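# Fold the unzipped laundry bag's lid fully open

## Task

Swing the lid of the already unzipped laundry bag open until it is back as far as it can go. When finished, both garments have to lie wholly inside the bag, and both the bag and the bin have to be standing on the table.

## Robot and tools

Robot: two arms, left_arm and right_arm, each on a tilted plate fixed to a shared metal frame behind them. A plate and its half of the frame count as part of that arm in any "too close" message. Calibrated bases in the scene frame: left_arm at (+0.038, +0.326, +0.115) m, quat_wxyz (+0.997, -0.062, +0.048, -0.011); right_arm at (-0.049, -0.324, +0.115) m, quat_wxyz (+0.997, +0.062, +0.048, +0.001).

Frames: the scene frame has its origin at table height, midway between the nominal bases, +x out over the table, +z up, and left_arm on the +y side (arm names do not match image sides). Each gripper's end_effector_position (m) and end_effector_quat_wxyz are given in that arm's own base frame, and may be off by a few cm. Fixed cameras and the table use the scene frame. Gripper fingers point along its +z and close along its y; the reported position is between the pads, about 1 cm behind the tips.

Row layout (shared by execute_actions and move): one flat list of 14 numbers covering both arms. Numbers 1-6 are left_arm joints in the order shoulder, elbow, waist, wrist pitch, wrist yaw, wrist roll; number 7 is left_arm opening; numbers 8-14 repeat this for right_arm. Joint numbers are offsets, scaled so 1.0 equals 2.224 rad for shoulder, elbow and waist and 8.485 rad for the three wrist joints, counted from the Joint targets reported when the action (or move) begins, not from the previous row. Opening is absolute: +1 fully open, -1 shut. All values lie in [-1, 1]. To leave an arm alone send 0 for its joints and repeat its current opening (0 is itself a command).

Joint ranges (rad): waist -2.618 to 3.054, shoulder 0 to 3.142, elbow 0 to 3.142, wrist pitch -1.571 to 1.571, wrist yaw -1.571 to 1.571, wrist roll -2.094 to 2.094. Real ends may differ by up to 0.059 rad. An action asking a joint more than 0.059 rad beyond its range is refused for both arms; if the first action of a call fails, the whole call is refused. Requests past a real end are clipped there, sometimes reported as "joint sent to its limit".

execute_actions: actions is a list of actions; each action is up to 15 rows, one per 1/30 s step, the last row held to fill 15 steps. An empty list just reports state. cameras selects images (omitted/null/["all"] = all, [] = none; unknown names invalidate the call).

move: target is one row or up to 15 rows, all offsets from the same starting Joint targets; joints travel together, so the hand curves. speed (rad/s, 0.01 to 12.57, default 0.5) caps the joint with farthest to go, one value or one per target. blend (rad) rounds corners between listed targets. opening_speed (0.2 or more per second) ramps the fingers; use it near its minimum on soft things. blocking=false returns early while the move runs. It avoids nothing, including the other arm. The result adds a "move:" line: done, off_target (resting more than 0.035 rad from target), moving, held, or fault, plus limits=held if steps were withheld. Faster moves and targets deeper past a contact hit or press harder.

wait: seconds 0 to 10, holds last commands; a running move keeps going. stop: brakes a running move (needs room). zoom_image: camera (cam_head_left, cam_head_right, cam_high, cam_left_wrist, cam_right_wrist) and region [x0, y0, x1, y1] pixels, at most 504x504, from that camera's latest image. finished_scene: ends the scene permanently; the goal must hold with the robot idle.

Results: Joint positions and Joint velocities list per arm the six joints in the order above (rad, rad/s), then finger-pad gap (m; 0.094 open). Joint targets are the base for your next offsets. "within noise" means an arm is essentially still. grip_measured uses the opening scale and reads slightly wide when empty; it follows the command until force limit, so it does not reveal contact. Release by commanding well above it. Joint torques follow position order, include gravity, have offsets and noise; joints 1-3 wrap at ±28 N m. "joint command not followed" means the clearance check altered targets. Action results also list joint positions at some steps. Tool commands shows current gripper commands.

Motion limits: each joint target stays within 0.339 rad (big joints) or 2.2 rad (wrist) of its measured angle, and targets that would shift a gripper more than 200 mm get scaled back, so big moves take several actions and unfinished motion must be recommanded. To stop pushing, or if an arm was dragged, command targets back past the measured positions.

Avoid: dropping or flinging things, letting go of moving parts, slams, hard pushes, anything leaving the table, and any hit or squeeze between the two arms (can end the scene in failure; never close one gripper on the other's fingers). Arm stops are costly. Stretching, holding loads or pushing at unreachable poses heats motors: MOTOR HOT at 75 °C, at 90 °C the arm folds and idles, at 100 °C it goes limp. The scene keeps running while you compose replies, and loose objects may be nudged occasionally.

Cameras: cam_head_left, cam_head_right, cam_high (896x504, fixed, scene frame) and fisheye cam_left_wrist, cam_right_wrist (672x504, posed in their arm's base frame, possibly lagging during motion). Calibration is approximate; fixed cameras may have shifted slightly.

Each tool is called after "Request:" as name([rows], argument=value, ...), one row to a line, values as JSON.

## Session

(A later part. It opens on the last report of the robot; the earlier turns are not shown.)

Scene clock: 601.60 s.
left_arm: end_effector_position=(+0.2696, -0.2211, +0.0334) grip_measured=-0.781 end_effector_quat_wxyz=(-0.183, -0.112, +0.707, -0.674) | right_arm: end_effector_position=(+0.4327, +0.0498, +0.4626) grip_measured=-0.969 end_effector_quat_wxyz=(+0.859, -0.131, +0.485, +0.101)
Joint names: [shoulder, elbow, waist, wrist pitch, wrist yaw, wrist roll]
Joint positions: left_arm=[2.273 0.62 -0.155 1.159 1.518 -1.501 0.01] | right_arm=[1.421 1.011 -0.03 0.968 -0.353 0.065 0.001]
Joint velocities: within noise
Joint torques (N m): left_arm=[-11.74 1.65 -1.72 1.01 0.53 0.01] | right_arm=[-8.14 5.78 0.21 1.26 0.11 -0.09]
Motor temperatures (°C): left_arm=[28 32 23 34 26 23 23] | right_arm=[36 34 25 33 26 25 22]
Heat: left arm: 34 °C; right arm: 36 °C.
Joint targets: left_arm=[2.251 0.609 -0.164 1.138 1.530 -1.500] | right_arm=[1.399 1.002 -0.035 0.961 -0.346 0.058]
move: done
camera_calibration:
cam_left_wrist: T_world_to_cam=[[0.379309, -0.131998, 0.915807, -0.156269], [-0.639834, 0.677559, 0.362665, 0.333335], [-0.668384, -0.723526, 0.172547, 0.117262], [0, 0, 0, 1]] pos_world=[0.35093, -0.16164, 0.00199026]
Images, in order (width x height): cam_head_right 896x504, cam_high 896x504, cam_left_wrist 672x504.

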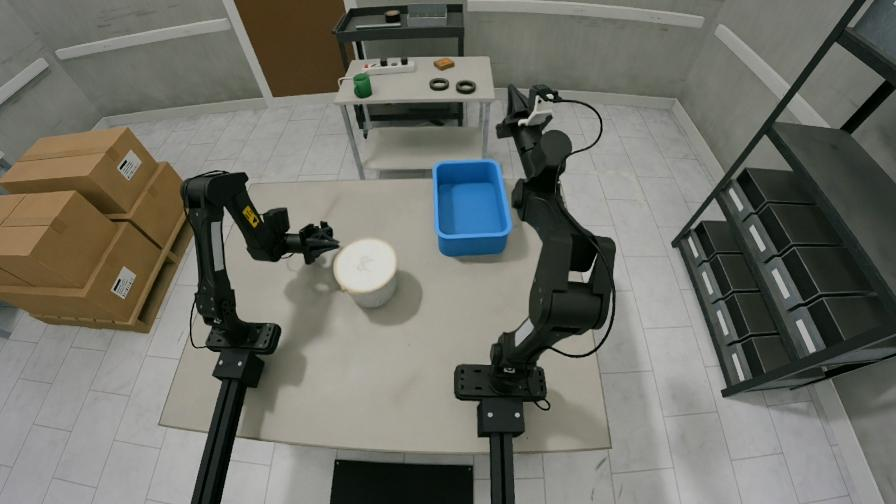

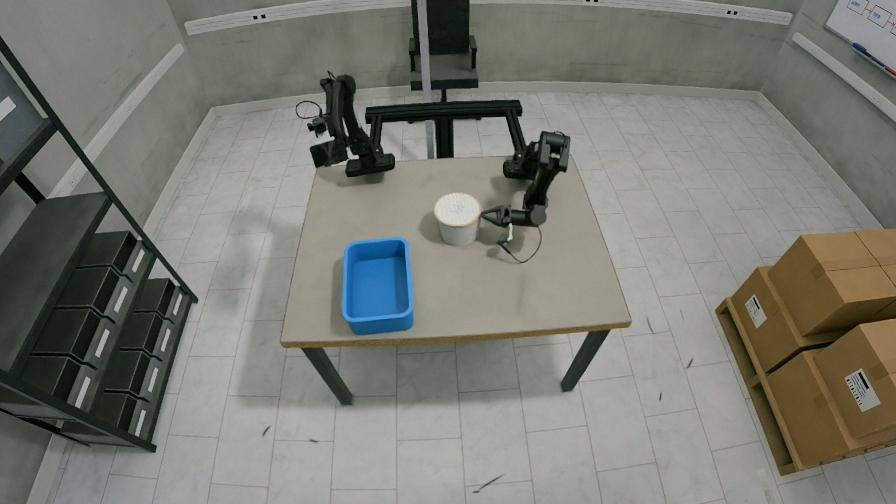

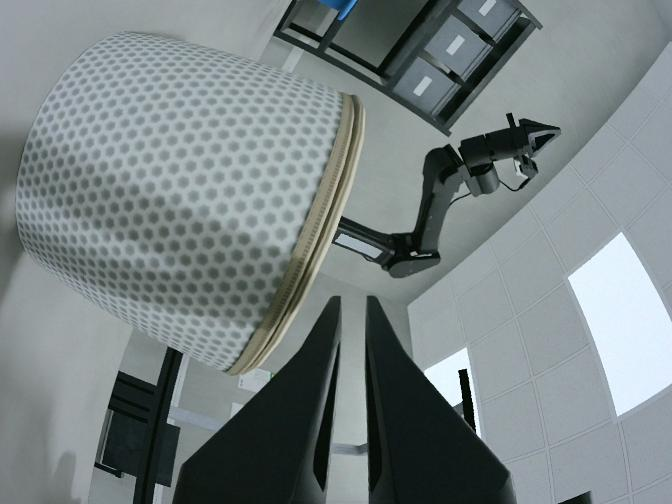

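Request:
move([
  [0,0,0,0,0,0,-0.78,0.1578,-0.2195,0.1506,0.0384,-0.0712,-0.0068,-0.97],
  [0,0,0,0,0,0,-0.78,0.4056,-0.2195,0.1506,0.0384,-0.0712,-0.0068,-0.97],
  [0,0,0,0,0,0,-0.78,0.4056,-0.2195,0.1718,0.0384,-0.0712,-0.0068,-0.97],
], speed=[1.0,0.6,0.2], cameras=["cam_right_wrist","cam_head_left","cam_head_right"])

Request:
zoom_image(camera="cam_head_left", region=[270, 205, 430, 325])

Scene clock: 660.27 s.
left_arm: end_effector_position=(+0.2695, -0.2211, +0.0333) grip_measured=-0.781 end_effector_quat_wxyz=(-0.183, -0.112, +0.707, -0.674) | right_arm: end_effector_position=(+0.2912, +0.2561, -0.0172) grip_measured=-0.969 end_effector_quat_wxyz=(+0.386, -0.355, +0.716, +0.461)
Joint names: [shoulder, elbow, waist, wrist pitch, wrist yaw, wrist roll]
Joint positions: left_arm=[2.273 0.62 -0.155 1.158 1.518 -1.501 0.01] | right_arm=[2.29 0.521 0.339 1.28 -0.938 0.009 0.001]
Joint velocities: within noise
Joint torques (N m): left_arm=[-11.79 1.42 -1.68 1 0.48 -0.02] | right_arm=[-6.89 0.87 1.63 1.37 -0.36 -0.1]
Motor temperatures (°C): left_arm=[34 31 23 34 26 23 23] | right_arm=[36 33 25 33 26 25 22]
Heat: left arm: 34 °C; right arm: 36 °C.
Joint targets: left_arm=[2.251 0.609 -0.164 1.138 1.530 -1.500] | right_arm=[2.302 0.514 0.347 1.287 -0.950 0.000]
move: done
camera_calibration:
cam_right_wrist: T_world_to_cam=[[0.838991, -0.318249, -0.441374, -0.166766], [-0.528077, -0.67186, -0.519363, 0.342147], [-0.131255, 0.668821, -0.731745, -0.0416478], [0, 0, 0, 1]] pos_world=[0.315129, 0.204657, 0.0736168]
Images, in order (width x height): cam_head_left 896x504, cam_head_right 896x504, cam_right_wrist 672x504.

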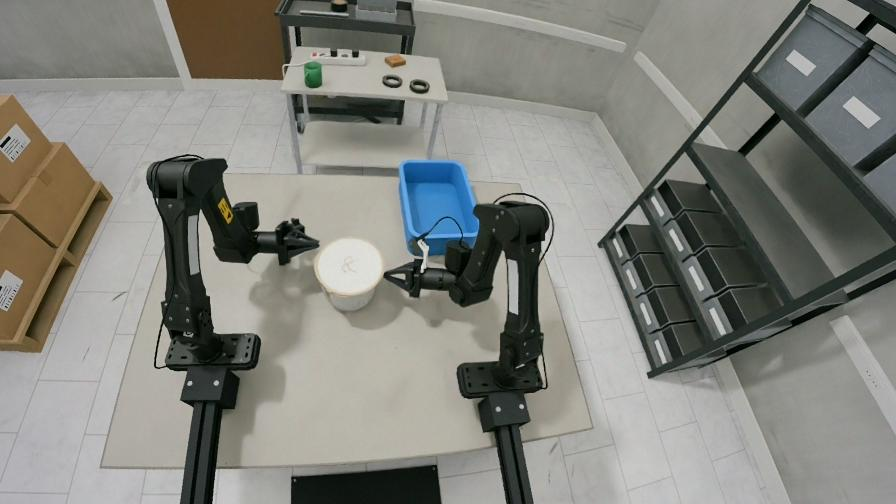

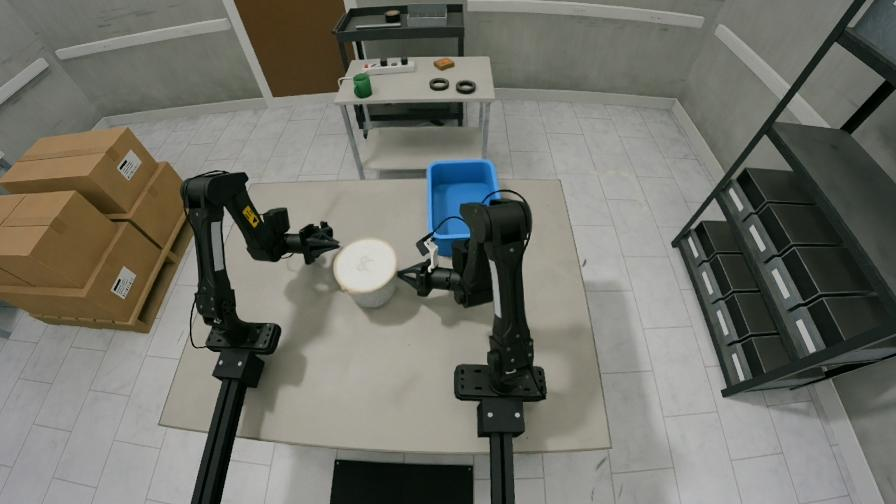

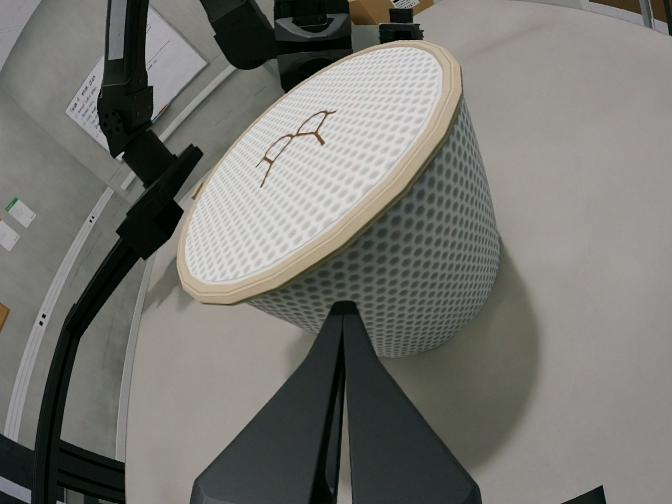

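Scaled by 3.150 from the camera's 896x504 image, which has a finer 1280x720 frame.

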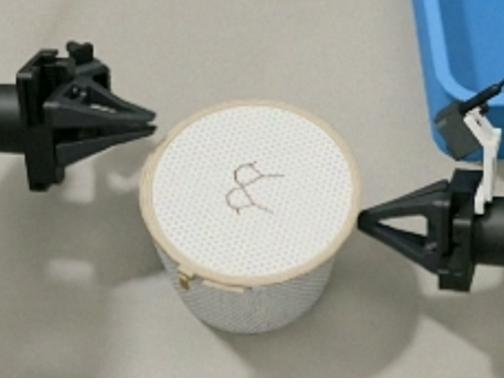

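Request:
move([
  [-0.006,-0.0156,0.021,0.003,0,0,-0.78,0,0,0,0,0,0,-0.97],
  [0.0386,-0.0061,0.021,0.0122,0,0,-0.78,0,0,0.0124,0,0,0,-0.97],
  [0.0471,0.016,-0.0088,0.008,0,0,-0.78,0,0,0.0124,0,0,0,-0.97],
], speed=0.15, cameras=["cam_left_wrist","cam_right_wrist","cam_head_right"])

Request:
zoom_image(camera="cam_left_wrist", region=[230, 200, 430, 380])

Request:
zoom_image(camera="cam_head_right", region=[280, 205, 440, 325])

Scene clock: 676.53 s.
left_arm: end_effector_position=(+0.2662, -0.2271, +0.0248) grip_measured=-0.781 end_effector_quat_wxyz=(-0.181, -0.095, +0.709, -0.675) | right_arm: end_effector_position=(+0.2850, +0.2630, -0.0172) grip_measured=-0.969 end_effector_quat_wxyz=(+0.380, -0.364, +0.712, +0.466)
Joint names: [shoulder, elbow, waist, wrist pitch, wrist yaw, wrist roll]
Joint positions: left_arm=[2.325 0.633 -0.176 1.227 1.518 -1.501 0.01] | right_arm=[2.29 0.521 0.363 1.28 -0.938 0.009 0.001]
Joint velocities: within noise
Joint torques (N m): left_arm=[-7.04 3.41 -1.65 1.03 0.47 -0.06] | right_arm=[-6.87 0.9 1.94 1.38 -0.36 -0.1]
Motor temperatures (°C): left_arm=[34 31 23 34 26 23 23] | right_arm=[35 31 25 33 26 25 22]
Heat: left arm: 34 °C; right arm: 35 °C.
Joint targets: left_arm=[2.355 0.644 -0.183 1.206 1.530 -1.500] | right_arm=[2.302 0.514 0.375 1.287 -0.950 0.000]
move: done
camera_calibration:
cam_left_wrist: T_world_to_cam=[[0.350839, -0.135523, 0.926577, -0.141425], [-0.635008, 0.692791, 0.341768, 0.341012], [-0.688242, -0.70829, 0.157, 0.121285], [0, 0, 0, 1]] pos_world=[0.349636, -0.169511, -0.00454809]
cam_right_wrist: T_world_to_cam=[[0.846367, -0.298, -0.441428, -0.166729], [-0.511818, -0.684346, -0.519339, 0.342089], [-0.147327, 0.665482, -0.73173, -0.0416058], [0, 0, 0, 1]] pos_world=[0.310071, 0.21211, 0.0736169]
Images, in order (width x height): cam_head_right 896x504, cam_left_wrist 672x504, cam_right_wrist 672x504.

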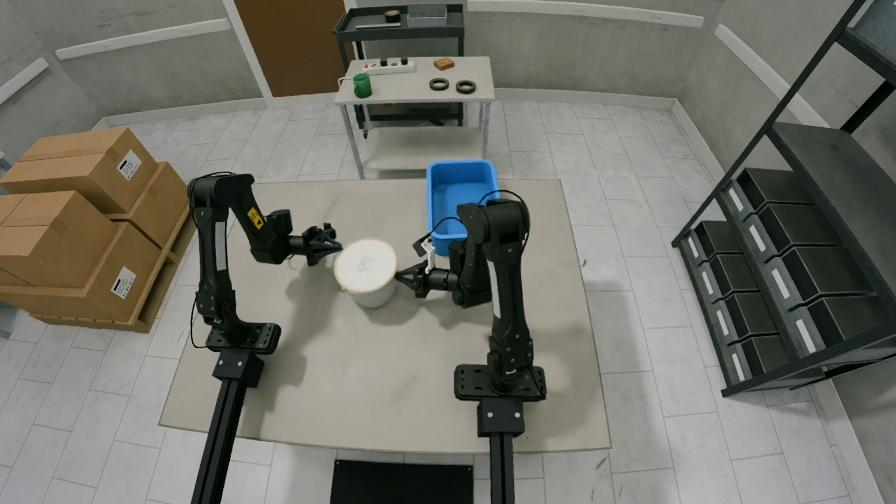

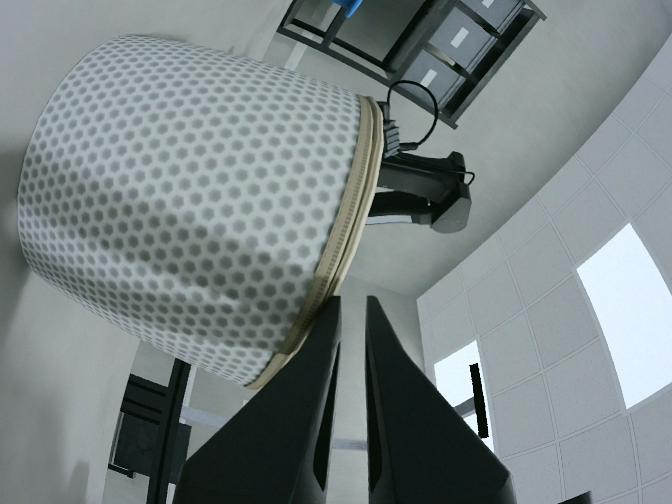

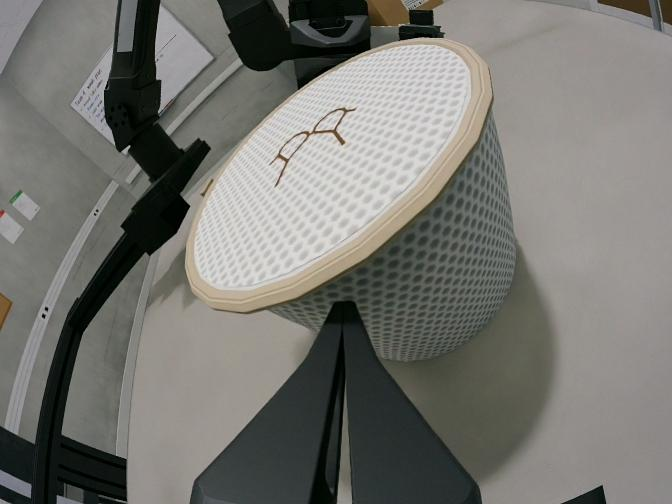

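Scaled by 2.520 from the camera's 672x504 image, which has a finer 960x720 frame.

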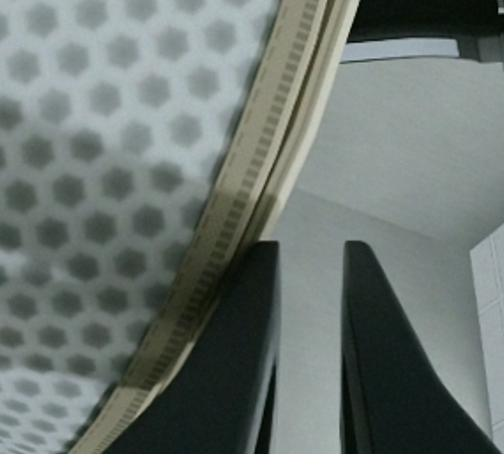

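Scaled by 3.150 from the camera's 896x504 image, which has a finer 1280x720 frame.

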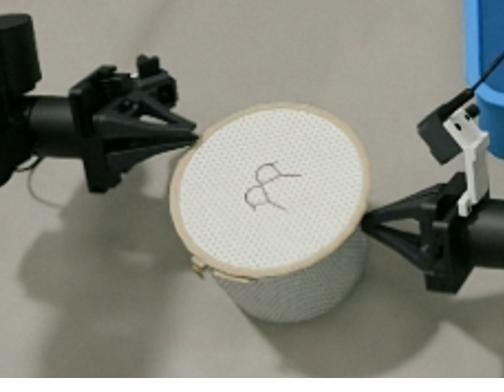

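Request:
move([
  [-0.003,-0.0078,0.0105,0.0015,0,0,-0.78,0,0,0,0,0,0,-0.97],
  [0.0125,-0.0078,0.0105,0.003,0,0,-0.78,0,0,0,0,0,0,-0.97],
  [0.0155,0.001,-0.003,0.0015,0,0,-0.78,0,0,0,0,0,0,-0.97],
], speed=0.12, cameras=["cam_left_wrist","cam_head_right"])

Request:
zoom_image(camera="cam_left_wrist", region=[230, 200, 430, 380])

Request:
zoom_image(camera="cam_head_right", region=[280, 205, 440, 325])

Scene clock: 689.77 s.
left_arm: end_effector_position=(+0.2616, -0.2279, +0.0153) grip_measured=-0.781 end_effector_quat_wxyz=(-0.194, -0.104, +0.708, -0.671) | right_arm: end_effector_position=(+0.2850, +0.2630, -0.0172) grip_measured=-0.969 end_effector_quat_wxyz=(+0.380, -0.364, +0.712, +0.466)
Joint names: [shoulder, elbow, waist, wrist pitch, wrist yaw, wrist roll]
Joint positions: left_arm=[2.359 0.633 -0.181 1.228 1.519 -1.501 0.01] | right_arm=[2.29 0.521 0.363 1.28 -0.938 0.009 0.001]
Joint velocities: within noise
Joint torques (N m): left_arm=[-7.1 3.32 -1.7 1.08 0.44 -0.02] | right_arm=[-6.87 0.88 1.94 1.37 -0.37 -0.1]
Motor temperatures (°C): left_arm=[31 31 23 34 26 23 23] | right_arm=[34 31 25 33 26 25 22]
Heat: left arm: 34 °C; right arm: 34 °C.
Joint targets: left_arm=[2.390 0.646 -0.190 1.219 1.530 -1.500] | right_arm=[2.302 0.514 0.375 1.287 -0.950 0.000]
move: done
camera_calibration:
cam_left_wrist: T_world_to_cam=[[0.380142, -0.142816, 0.913836, -0.140315], [-0.619526, 0.694311, 0.366222, 0.337856], [-0.686789, -0.705362, 0.175458, 0.119103], [0, 0, 0, 1]] pos_world=[0.344449, -0.170606, -0.0164031]
Images, in order (width x height): cam_head_right 896x504, cam_left_wrist 672x504.

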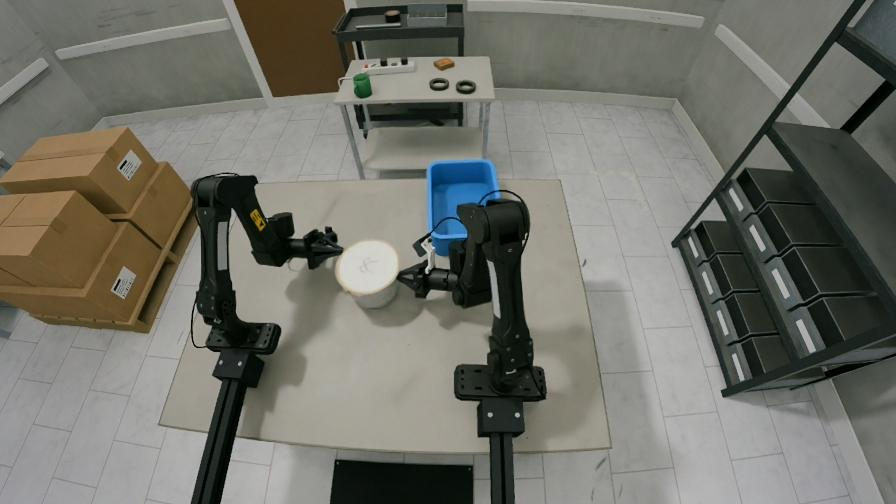

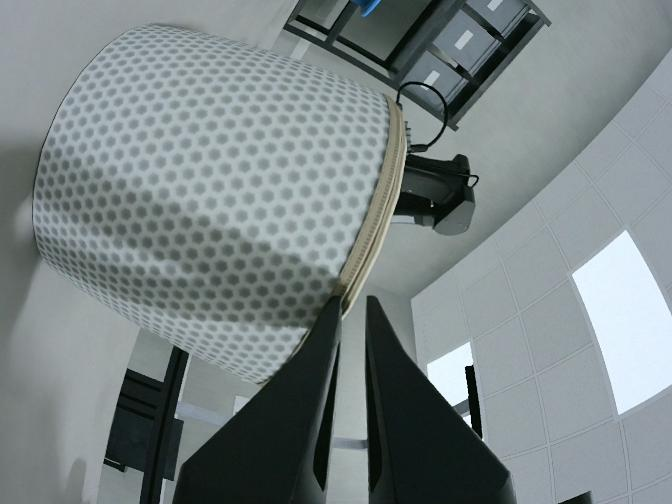

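Scaled by 2.520 from the camera's 672x504 image, which has a finer 960x720 frame.

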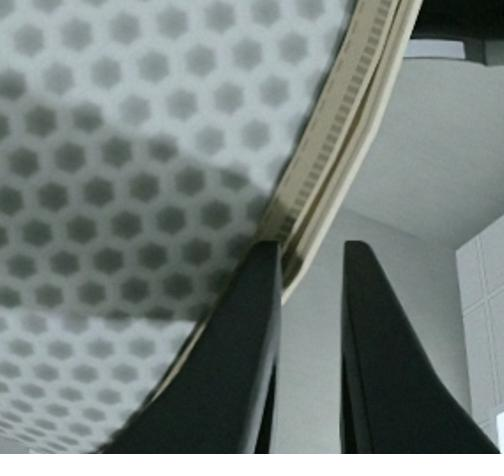

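Scaled by 3.150 from the camera's 896x504 image, which has a finer 1280x720 frame.

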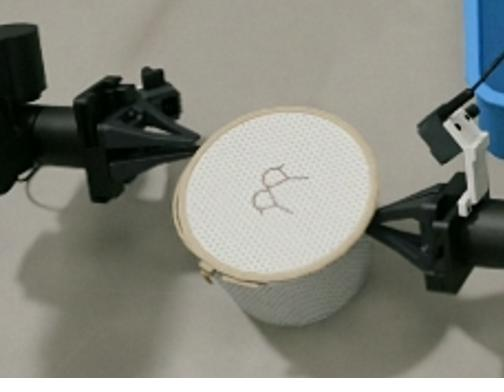

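Request:
move(target=[0,0,0,0,0,0,-1,0,0,0,0,0,0,-0.97], opening_speed=0.2, cameras=["cam_left_wrist","cam_head_right"])

Request:
zoom_image(camera="cam_left_wrist", region=[230, 200, 430, 380])

Request:
zoom_image(camera="cam_head_right", region=[280, 205, 440, 325])

Scene clock: 698.67 s.
left_arm: end_effector_position=(+0.2616, -0.2279, +0.0153) grip_measured=-0.983 end_effector_quat_wxyz=(-0.194, -0.104, +0.708, -0.671) | right_arm: end_effector_position=(+0.2850, +0.2630, -0.0172) grip_measured=-0.969 end_effector_quat_wxyz=(+0.380, -0.364, +0.712, +0.466)
Joint names: [shoulder, elbow, waist, wrist pitch, wrist yaw, wrist roll]
Joint positions: left_arm=[2.359 0.633 -0.181 1.228 1.519 -1.501 0.001] | right_arm=[2.29 0.521 0.363 1.28 -0.938 0.009 0.001]
Joint velocities: within noise
Joint torques (N m): left_arm=[-7.25 3.34 -1.59 1.25 0.5 -0.03] | right_arm=[-6.9 0.9 1.94 1.37 -0.36 -0.11]
Motor temperatures (°C): left_arm=[29 31 23 34 26 23 23] | right_arm=[34 30 25 33 26 25 22]
Heat: left arm: 34 °C; right arm: 34 °C.
Joint targets: left_arm=[2.390 0.646 -0.190 1.219 1.530 -1.500] | right_arm=[2.302 0.514 0.375 1.287 -0.950 0.000]
move: done
camera_calibration:
cam_left_wrist: T_world_to_cam=[[0.380142, -0.142816, 0.913836, -0.140315], [-0.619526, 0.694311, 0.366222, 0.337856], [-0.686789, -0.705362, 0.175458, 0.119103], [0, 0, 0, 1]] pos_world=[0.344449, -0.170606, -0.0164031]
Images, in order (width x height): cam_head_right 896x504, cam_left_wrist 672x504.

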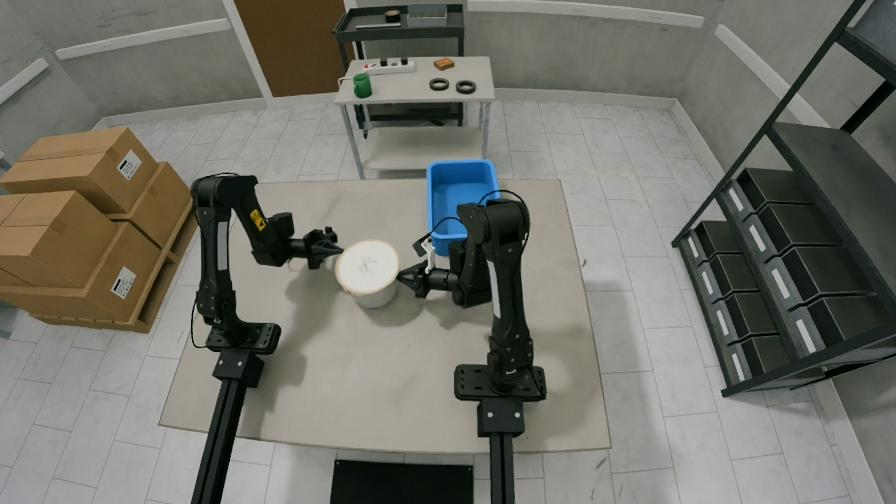

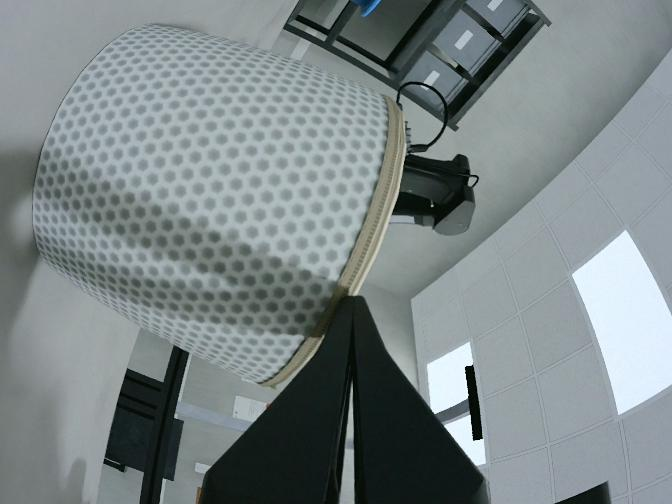

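Scaled by 2.520 from the camera's 672x504 image, which has a finer 960x720 frame.

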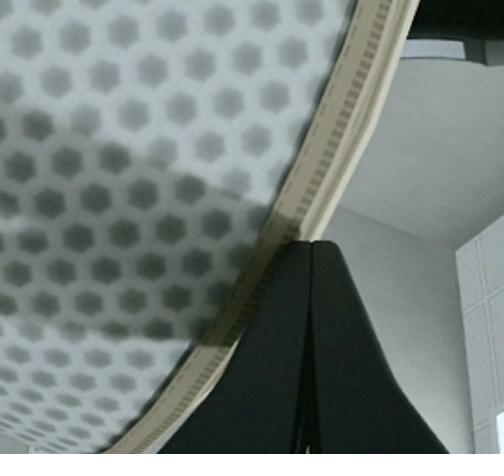

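Scaled by 3.150 from the camera's 896x504 image, which has a finer 1280x720 frame.

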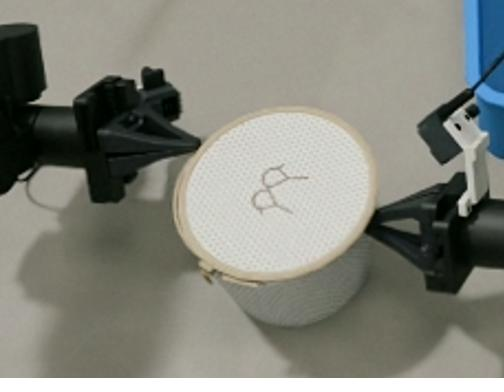

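Request:
move([
  [0,0,0,0,0,0,-1,0,0,0.009,0,0,0,-0.97],
  [0.004,0.009,-0.0135,-0.002,0,0,-1,0,0,0.009,0,0,0,-0.97],
], speed=0.1, cameras=["cam_right_wrist","cam_head_right","cam_head_left"])

Request:
zoom_image(camera="cam_head_left", region=[270, 205, 430, 325])

Request:
zoom_image(camera="cam_head_right", region=[280, 205, 440, 325])

Scene clock: 709.30 s.
left_arm: end_effector_position=(+0.2608, -0.2365, +0.0150) grip_measured=-0.983 end_effector_quat_wxyz=(-0.199, -0.089, +0.710, -0.669) | right_arm: end_effector_position=(+0.2795, +0.2688, -0.0172) grip_measured=-0.969 end_effector_quat_wxyz=(+0.375, -0.371, +0.708, +0.469)
Joint names: [shoulder, elbow, waist, wrist pitch, wrist yaw, wrist roll]
Joint positions: left_arm=[2.367 0.656 -0.21 1.226 1.519 -1.501 0.001] | right_arm=[2.29 0.521 0.384 1.28 -0.938 0.009 0.001]
Joint velocities: within noise
Joint torques (N m): left_arm=[-6.99 3.23 -1.66 1.01 0.48 -0.01] | right_arm=[-6.89 0.91 1.89 1.38 -0.36 -0.1]
Motor temperatures (°C): left_arm=[29 31 23 34 26 23 23] | right_arm=[34 30 25 33 26 25 22]
Heat: left arm: 34 °C; right arm: 34 °C.
Joint targets: left_arm=[2.399 0.667 -0.220 1.202 1.530 -1.500] | right_arm=[2.302 0.514 0.395 1.287 -0.950 0.000]
move: done
camera_calibration:
cam_right_wrist: T_world_to_cam=[[0.852365, -0.280464, -0.441377, -0.166809], [-0.49754, -0.694807, -0.519324, 0.342128], [-0.16102, 0.662257, -0.731771, -0.0415876], [0, 0, 0, 1]] pos_world=[0.305709, 0.21847, 0.0736169]
Images, in order (width x height): cam_head_left 896x504, cam_head_right 896x504, cam_right_wrist 672x504.

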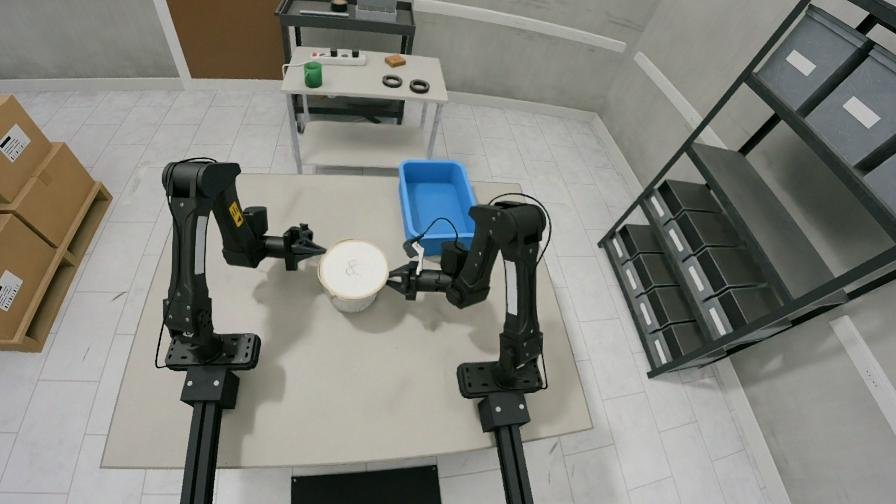

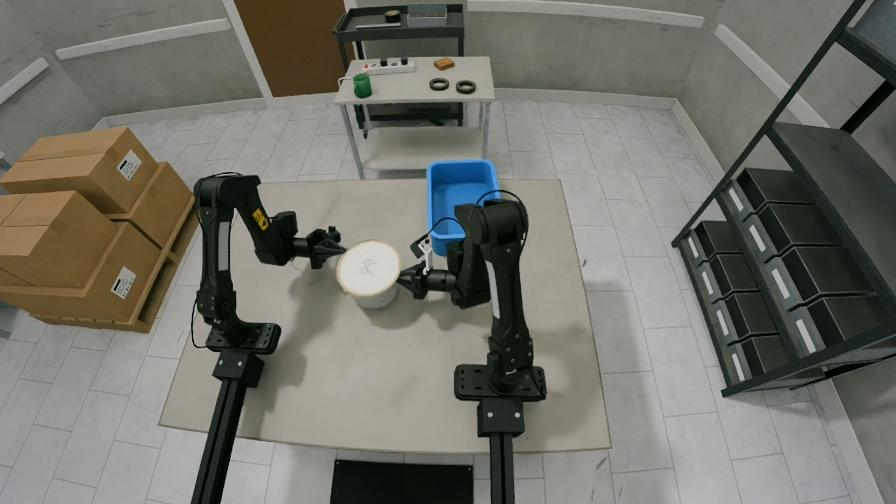

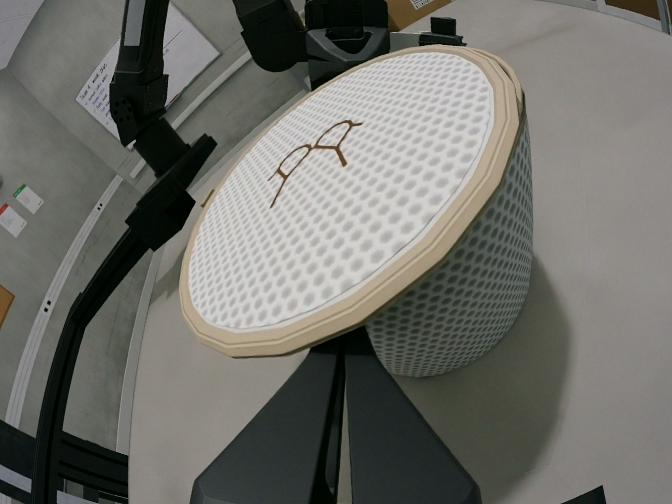

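Scaled by 3.150 from the camera's 896x504 image, which has a finer 1280x720 frame.

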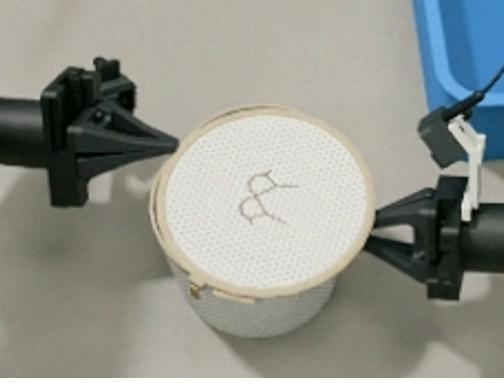

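Scaled by 3.150 from the camera's 896x504 image, which has a finer 1280x720 frame.

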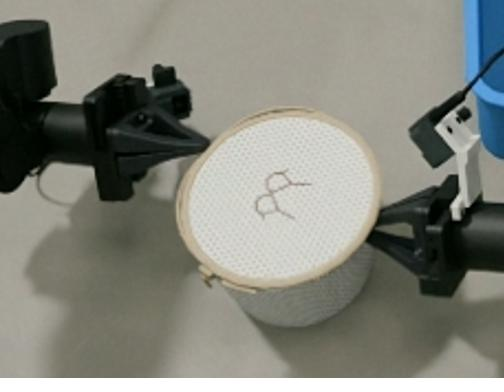

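Request:
move(target=[0,0,0,0,0,0,-1,-0.0888,-0.0136,0.0067,-0.0196,0,0,-0.97], speed=0.15, cameras=["cam_right_wrist","cam_head_left","cam_high"])

Request:
zoom_image(camera="cam_head_left", region=[270, 205, 430, 325])

Request:
zoom_image(camera="cam_high", region=[390, 180, 510, 270])

Scene clock: 720.67 s.
left_arm: end_effector_position=(+0.2607, -0.2365, +0.0149) grip_measured=-0.983 end_effector_quat_wxyz=(-0.200, -0.090, +0.710, -0.669) | right_arm: end_effector_position=(+0.2732, +0.2713, +0.0070) grip_measured=-0.969 end_effector_quat_wxyz=(+0.362, -0.372, +0.712, +0.473)
Joint names: [shoulder, elbow, waist, wrist pitch, wrist yaw, wrist roll]
Joint positions: left_arm=[2.367 0.656 -0.21 1.224 1.519 -1.501 0.001] | right_arm=[2.133 0.493 0.397 1.126 -0.938 0.009 0.001]
Joint velocities: within noise
Joint torques (N m): left_arm=[-7.17 3.28 -1.98 0.95 0.48 0.03] | right_arm=[-9.77 1.39 1.98 1.23 -0.38 -0.11]
Motor temperatures (°C): left_arm=[29 31 23 33 26 23 24] | right_arm=[34 30 25 33 26 25 22]
Heat: left arm: 33 °C; right arm: 34 °C.
Joint targets: left_arm=[2.399 0.667 -0.220 1.202 1.530 -1.500] | right_arm=[2.104 0.484 0.410 1.121 -0.950 0.000]
move: done
camera_calibration:
cam_right_wrist: T_world_to_cam=[[0.845301, -0.273837, -0.45878, -0.149803], [-0.500536, -0.706231, -0.5007, 0.356983], [-0.186895, 0.652879, -0.734044, -0.0169412], [0, 0, 0, 1]] pos_world=[0.302145, 0.222152, 0.0975791]
Images, in order (width x height): cam_head_left 896x504, cam_high 896x504, cam_right_wrist 672x504.

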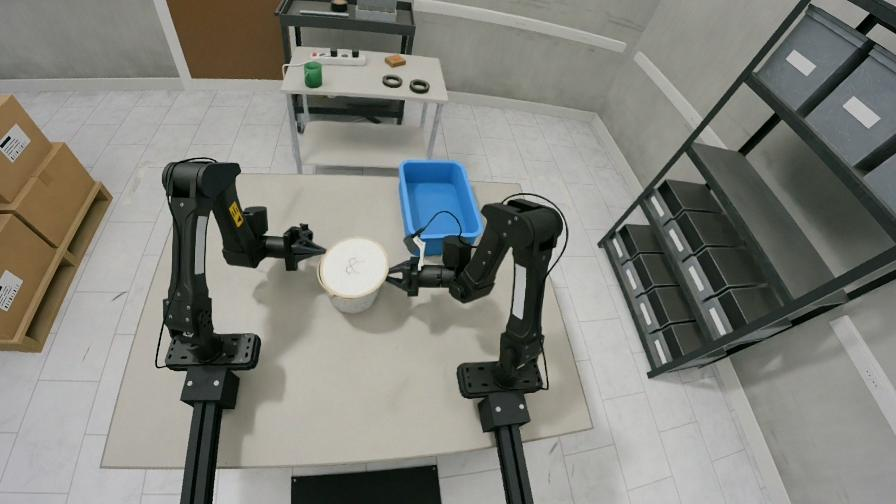

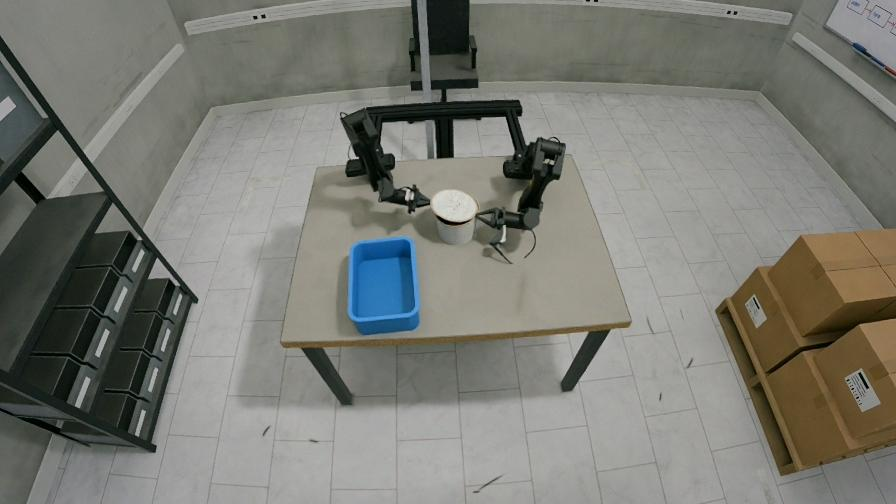

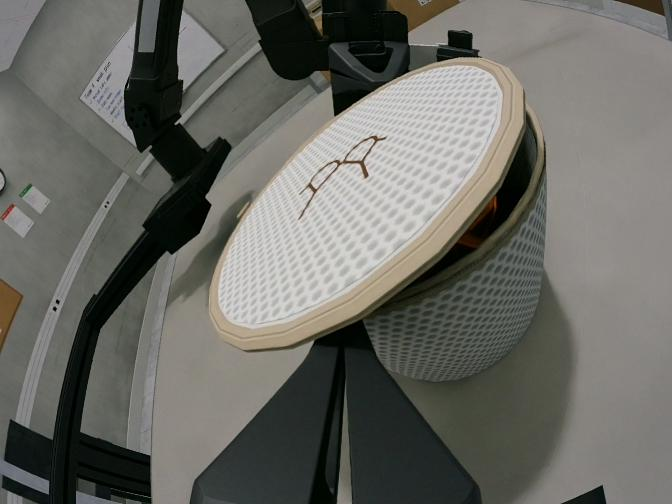

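Scaled by 3.150 from the camera's 896x504 image, which has a finer 1280x720 frame.

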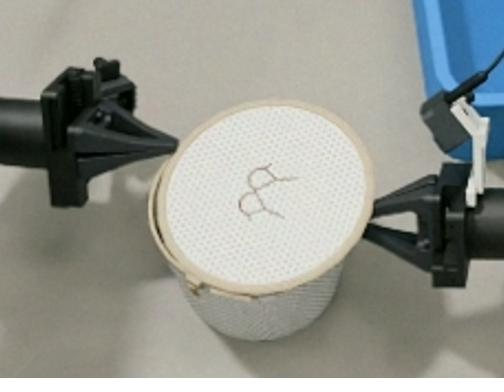

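Scaled by 4.200 from the camera's 896x504 image, which has a finer 1280x720 frame.

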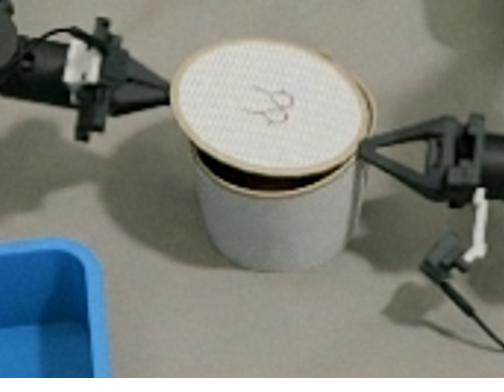

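Request:
move([
  [0,0,0,0,0,0,-1,-0.038,-0.0058,0.003,-0.0084,0,0,-0.97],
  [0,0,0,0,0,0,-1,-0.012,0.0988,0.0148,-0.0277,0,0,-0.97],
], speed=0.2, blend=[0.02,0], cameras=["cam_right_wrist","cam_head_left","cam_high"])

Request:
zoom_image(camera="cam_head_left", region=[270, 205, 430, 325])

Request:
zoom_image(camera="cam_high", region=[390, 170, 510, 270])

Scene clock: 744.23 s.
left_arm: end_effector_position=(+0.2606, -0.2365, +0.0148) grip_measured=-0.983 end_effector_quat_wxyz=(-0.200, -0.091, +0.710, -0.669) | right_arm: end_effector_position=(+0.3089, +0.3005, +0.0415) grip_measured=-0.969 end_effector_quat_wxyz=(+0.367, -0.388, +0.697, +0.478)
Joint names: [shoulder, elbow, waist, wrist pitch, wrist yaw, wrist roll]
Joint positions: left_arm=[2.367 0.656 -0.21 1.222 1.519 -1.501 0.001] | right_arm=[2.059 0.683 0.429 0.894 -0.938 0.009 0.001]
Joint velocities: within noise
Joint torques (N m): left_arm=[-7.17 3.12 -1.96 0.99 0.41 -0.02] | right_arm=[-6.82 5.11 2.09 1.25 -0.36 -0.1]
Motor temperatures (°C): left_arm=[29 31 23 33 26 23 24] | right_arm=[37 30 25 33 26 25 22]
Heat: left arm: 33 °C; right arm: 37 °C.
Joint targets: left_arm=[2.399 0.667 -0.220 1.202 1.530 -1.500] | right_arm=[2.077 0.704 0.442 0.886 -0.950 0.000]
move: done
camera_calibration:
cam_right_wrist: T_world_to_cam=[[0.866905, -0.240004, -0.436891, -0.173836], [-0.462154, -0.715406, -0.52403, 0.404731], [-0.186785, 0.656196, -0.731108, -0.00511934], [0, 0, 0, 1]] pos_world=[0.336791, 0.251185, 0.132401]
Images, in order (width x height): cam_head_left 896x504, cam_high 896x504, cam_right_wrist 672x504.

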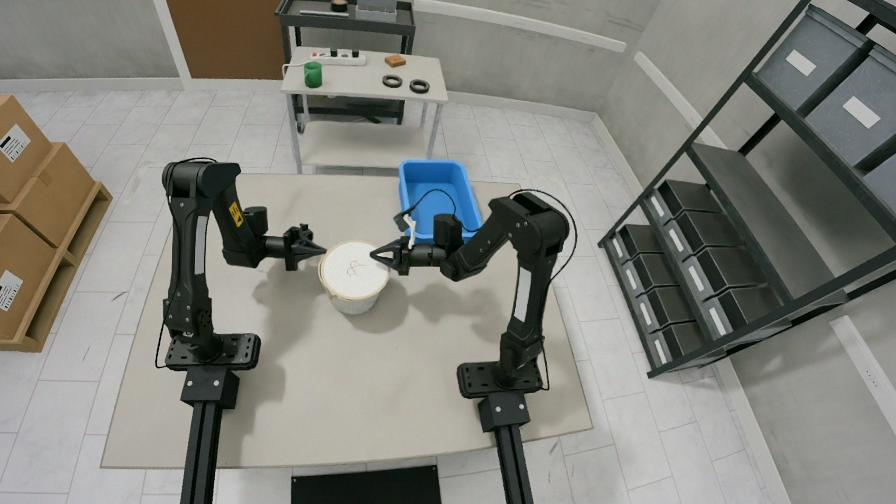

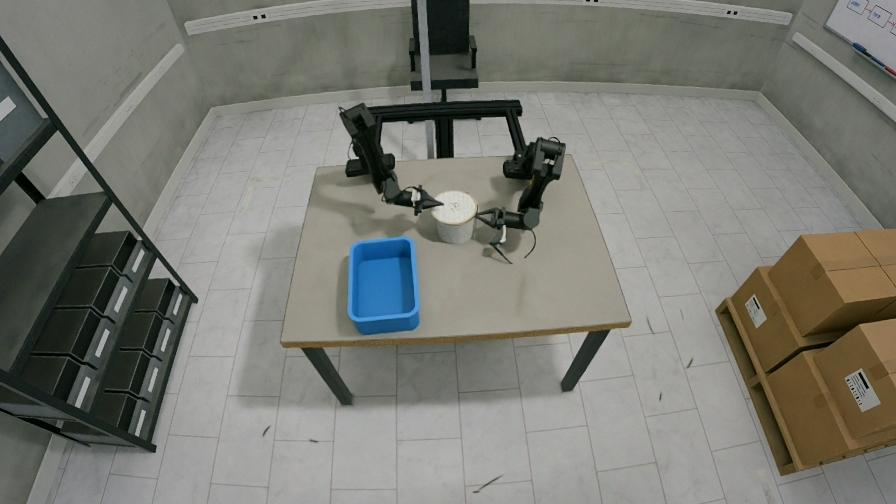

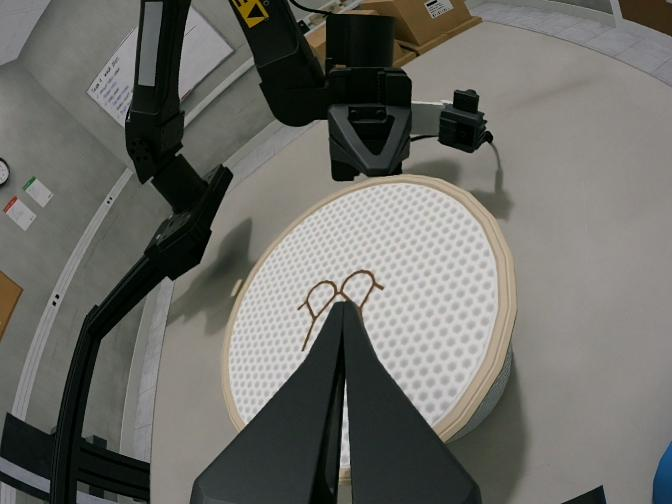

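Scaled by 3.150 from the camera's 896x504 image, which has a finer 1280x720 frame.

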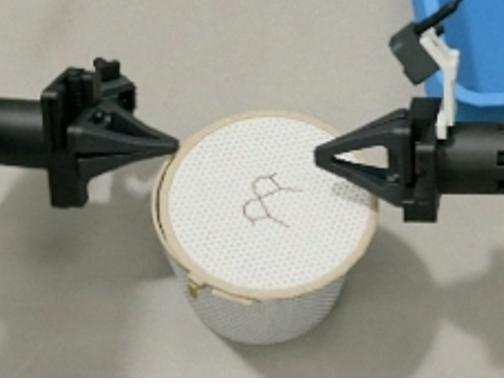

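Scaled by 4.200 from the camera's 896x504 image, which has a finer 1280x720 frame.

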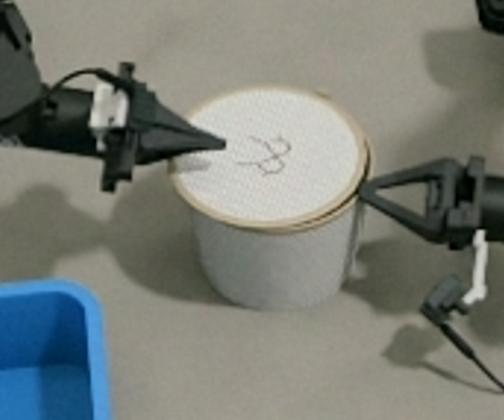

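Request:
move([
  [0,0,0,0,0,0,-1,0,0,-0.0728,0,0,0,-0.97],
  [0,0,0,0,0,0,-1,0.1027,-0.0596,-0.0683,0.041,0,0,-0.97],
  [0,0,0,0,0,0,-1,0.1027,-0.0596,-0.0414,0.041,0,0,-0.97],
], speed=[0.5,0.4,0.15], cameras=["cam_right_wrist","cam_head_left","cam_high"])

Request:
zoom_image(camera="cam_head_left", region=[270, 205, 430, 325])

Scene clock: 769.33 s.
left_arm: end_effector_position=(+0.2606, -0.2365, +0.0148) grip_measured=-0.983 end_effector_quat_wxyz=(-0.200, -0.091, +0.710, -0.669) | right_arm: end_effector_position=(+0.3039, +0.2612, -0.0165) grip_measured=-0.969 end_effector_quat_wxyz=(+0.384, -0.356, +0.716, +0.462)
Joint names: [shoulder, elbow, waist, wrist pitch, wrist yaw, wrist roll]
Joint positions: left_arm=[2.367 0.656 -0.21 1.222 1.519 -1.501 0.001] | right_arm=[2.291 0.578 0.34 1.222 -0.941 0.009 0.001]
Joint velocities: within noise
Joint torques (N m): left_arm=[-7.13 2.99 -1.65 1.02 0.43 0.01] | right_arm=[-6.95 1.17 1.88 1.41 -0.33 -0.11]
Motor temperatures (°C): left_arm=[29 31 23 33 26 23 24] | right_arm=[34 30 26 32 26 25 22]
Heat: left arm: 33 °C; right arm: 34 °C.
Joint targets: left_arm=[2.399 0.667 -0.220 1.202 1.530 -1.500] | right_arm=[2.306 0.571 0.350 1.234 -0.950 0.000]
move: done
camera_calibration:
cam_right_wrist: T_world_to_cam=[[0.839047, -0.315062, -0.443549, -0.176317], [-0.526977, -0.673317, -0.518594, 0.352638], [-0.135259, 0.668865, -0.730975, -0.0416577], [0, 0, 0, 1]] pos_world=[0.328136, 0.20975, 0.0742202]
Images, in order (width x height): cam_head_left 896x504, cam_high 896x504, cam_right_wrist 672x504.

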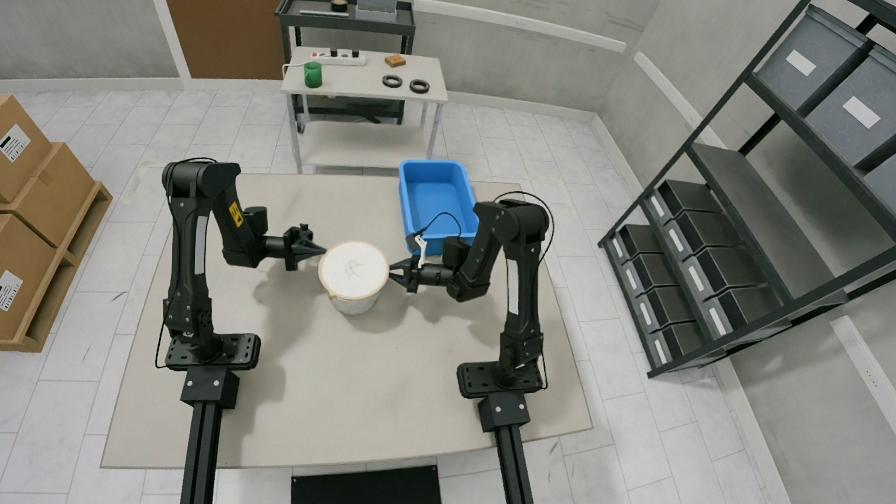

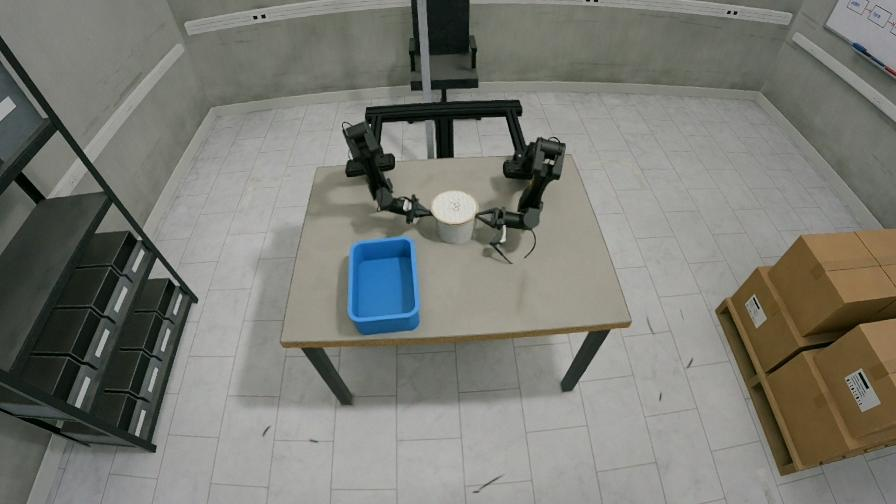

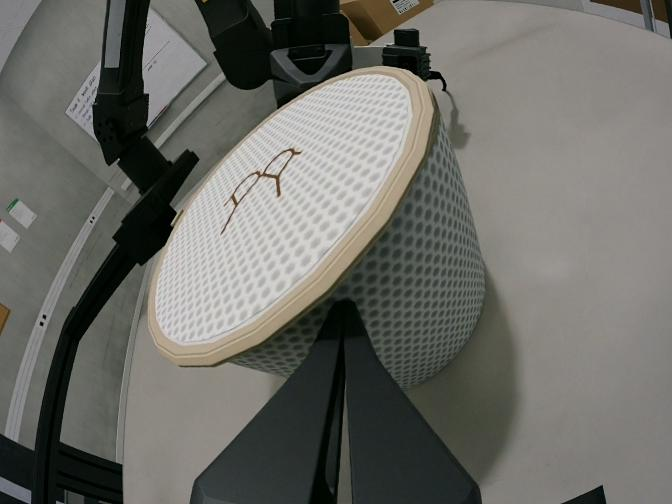

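Scaled by 3.150 from the camera's 896x504 image, which has a finer 1280x720 frame.

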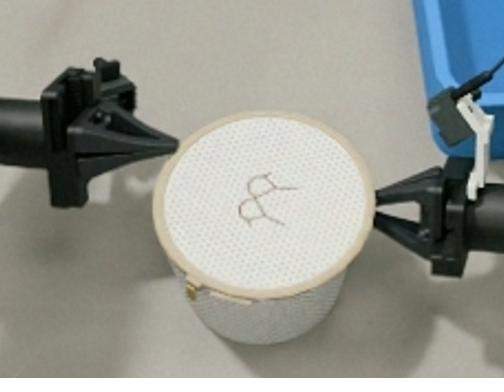

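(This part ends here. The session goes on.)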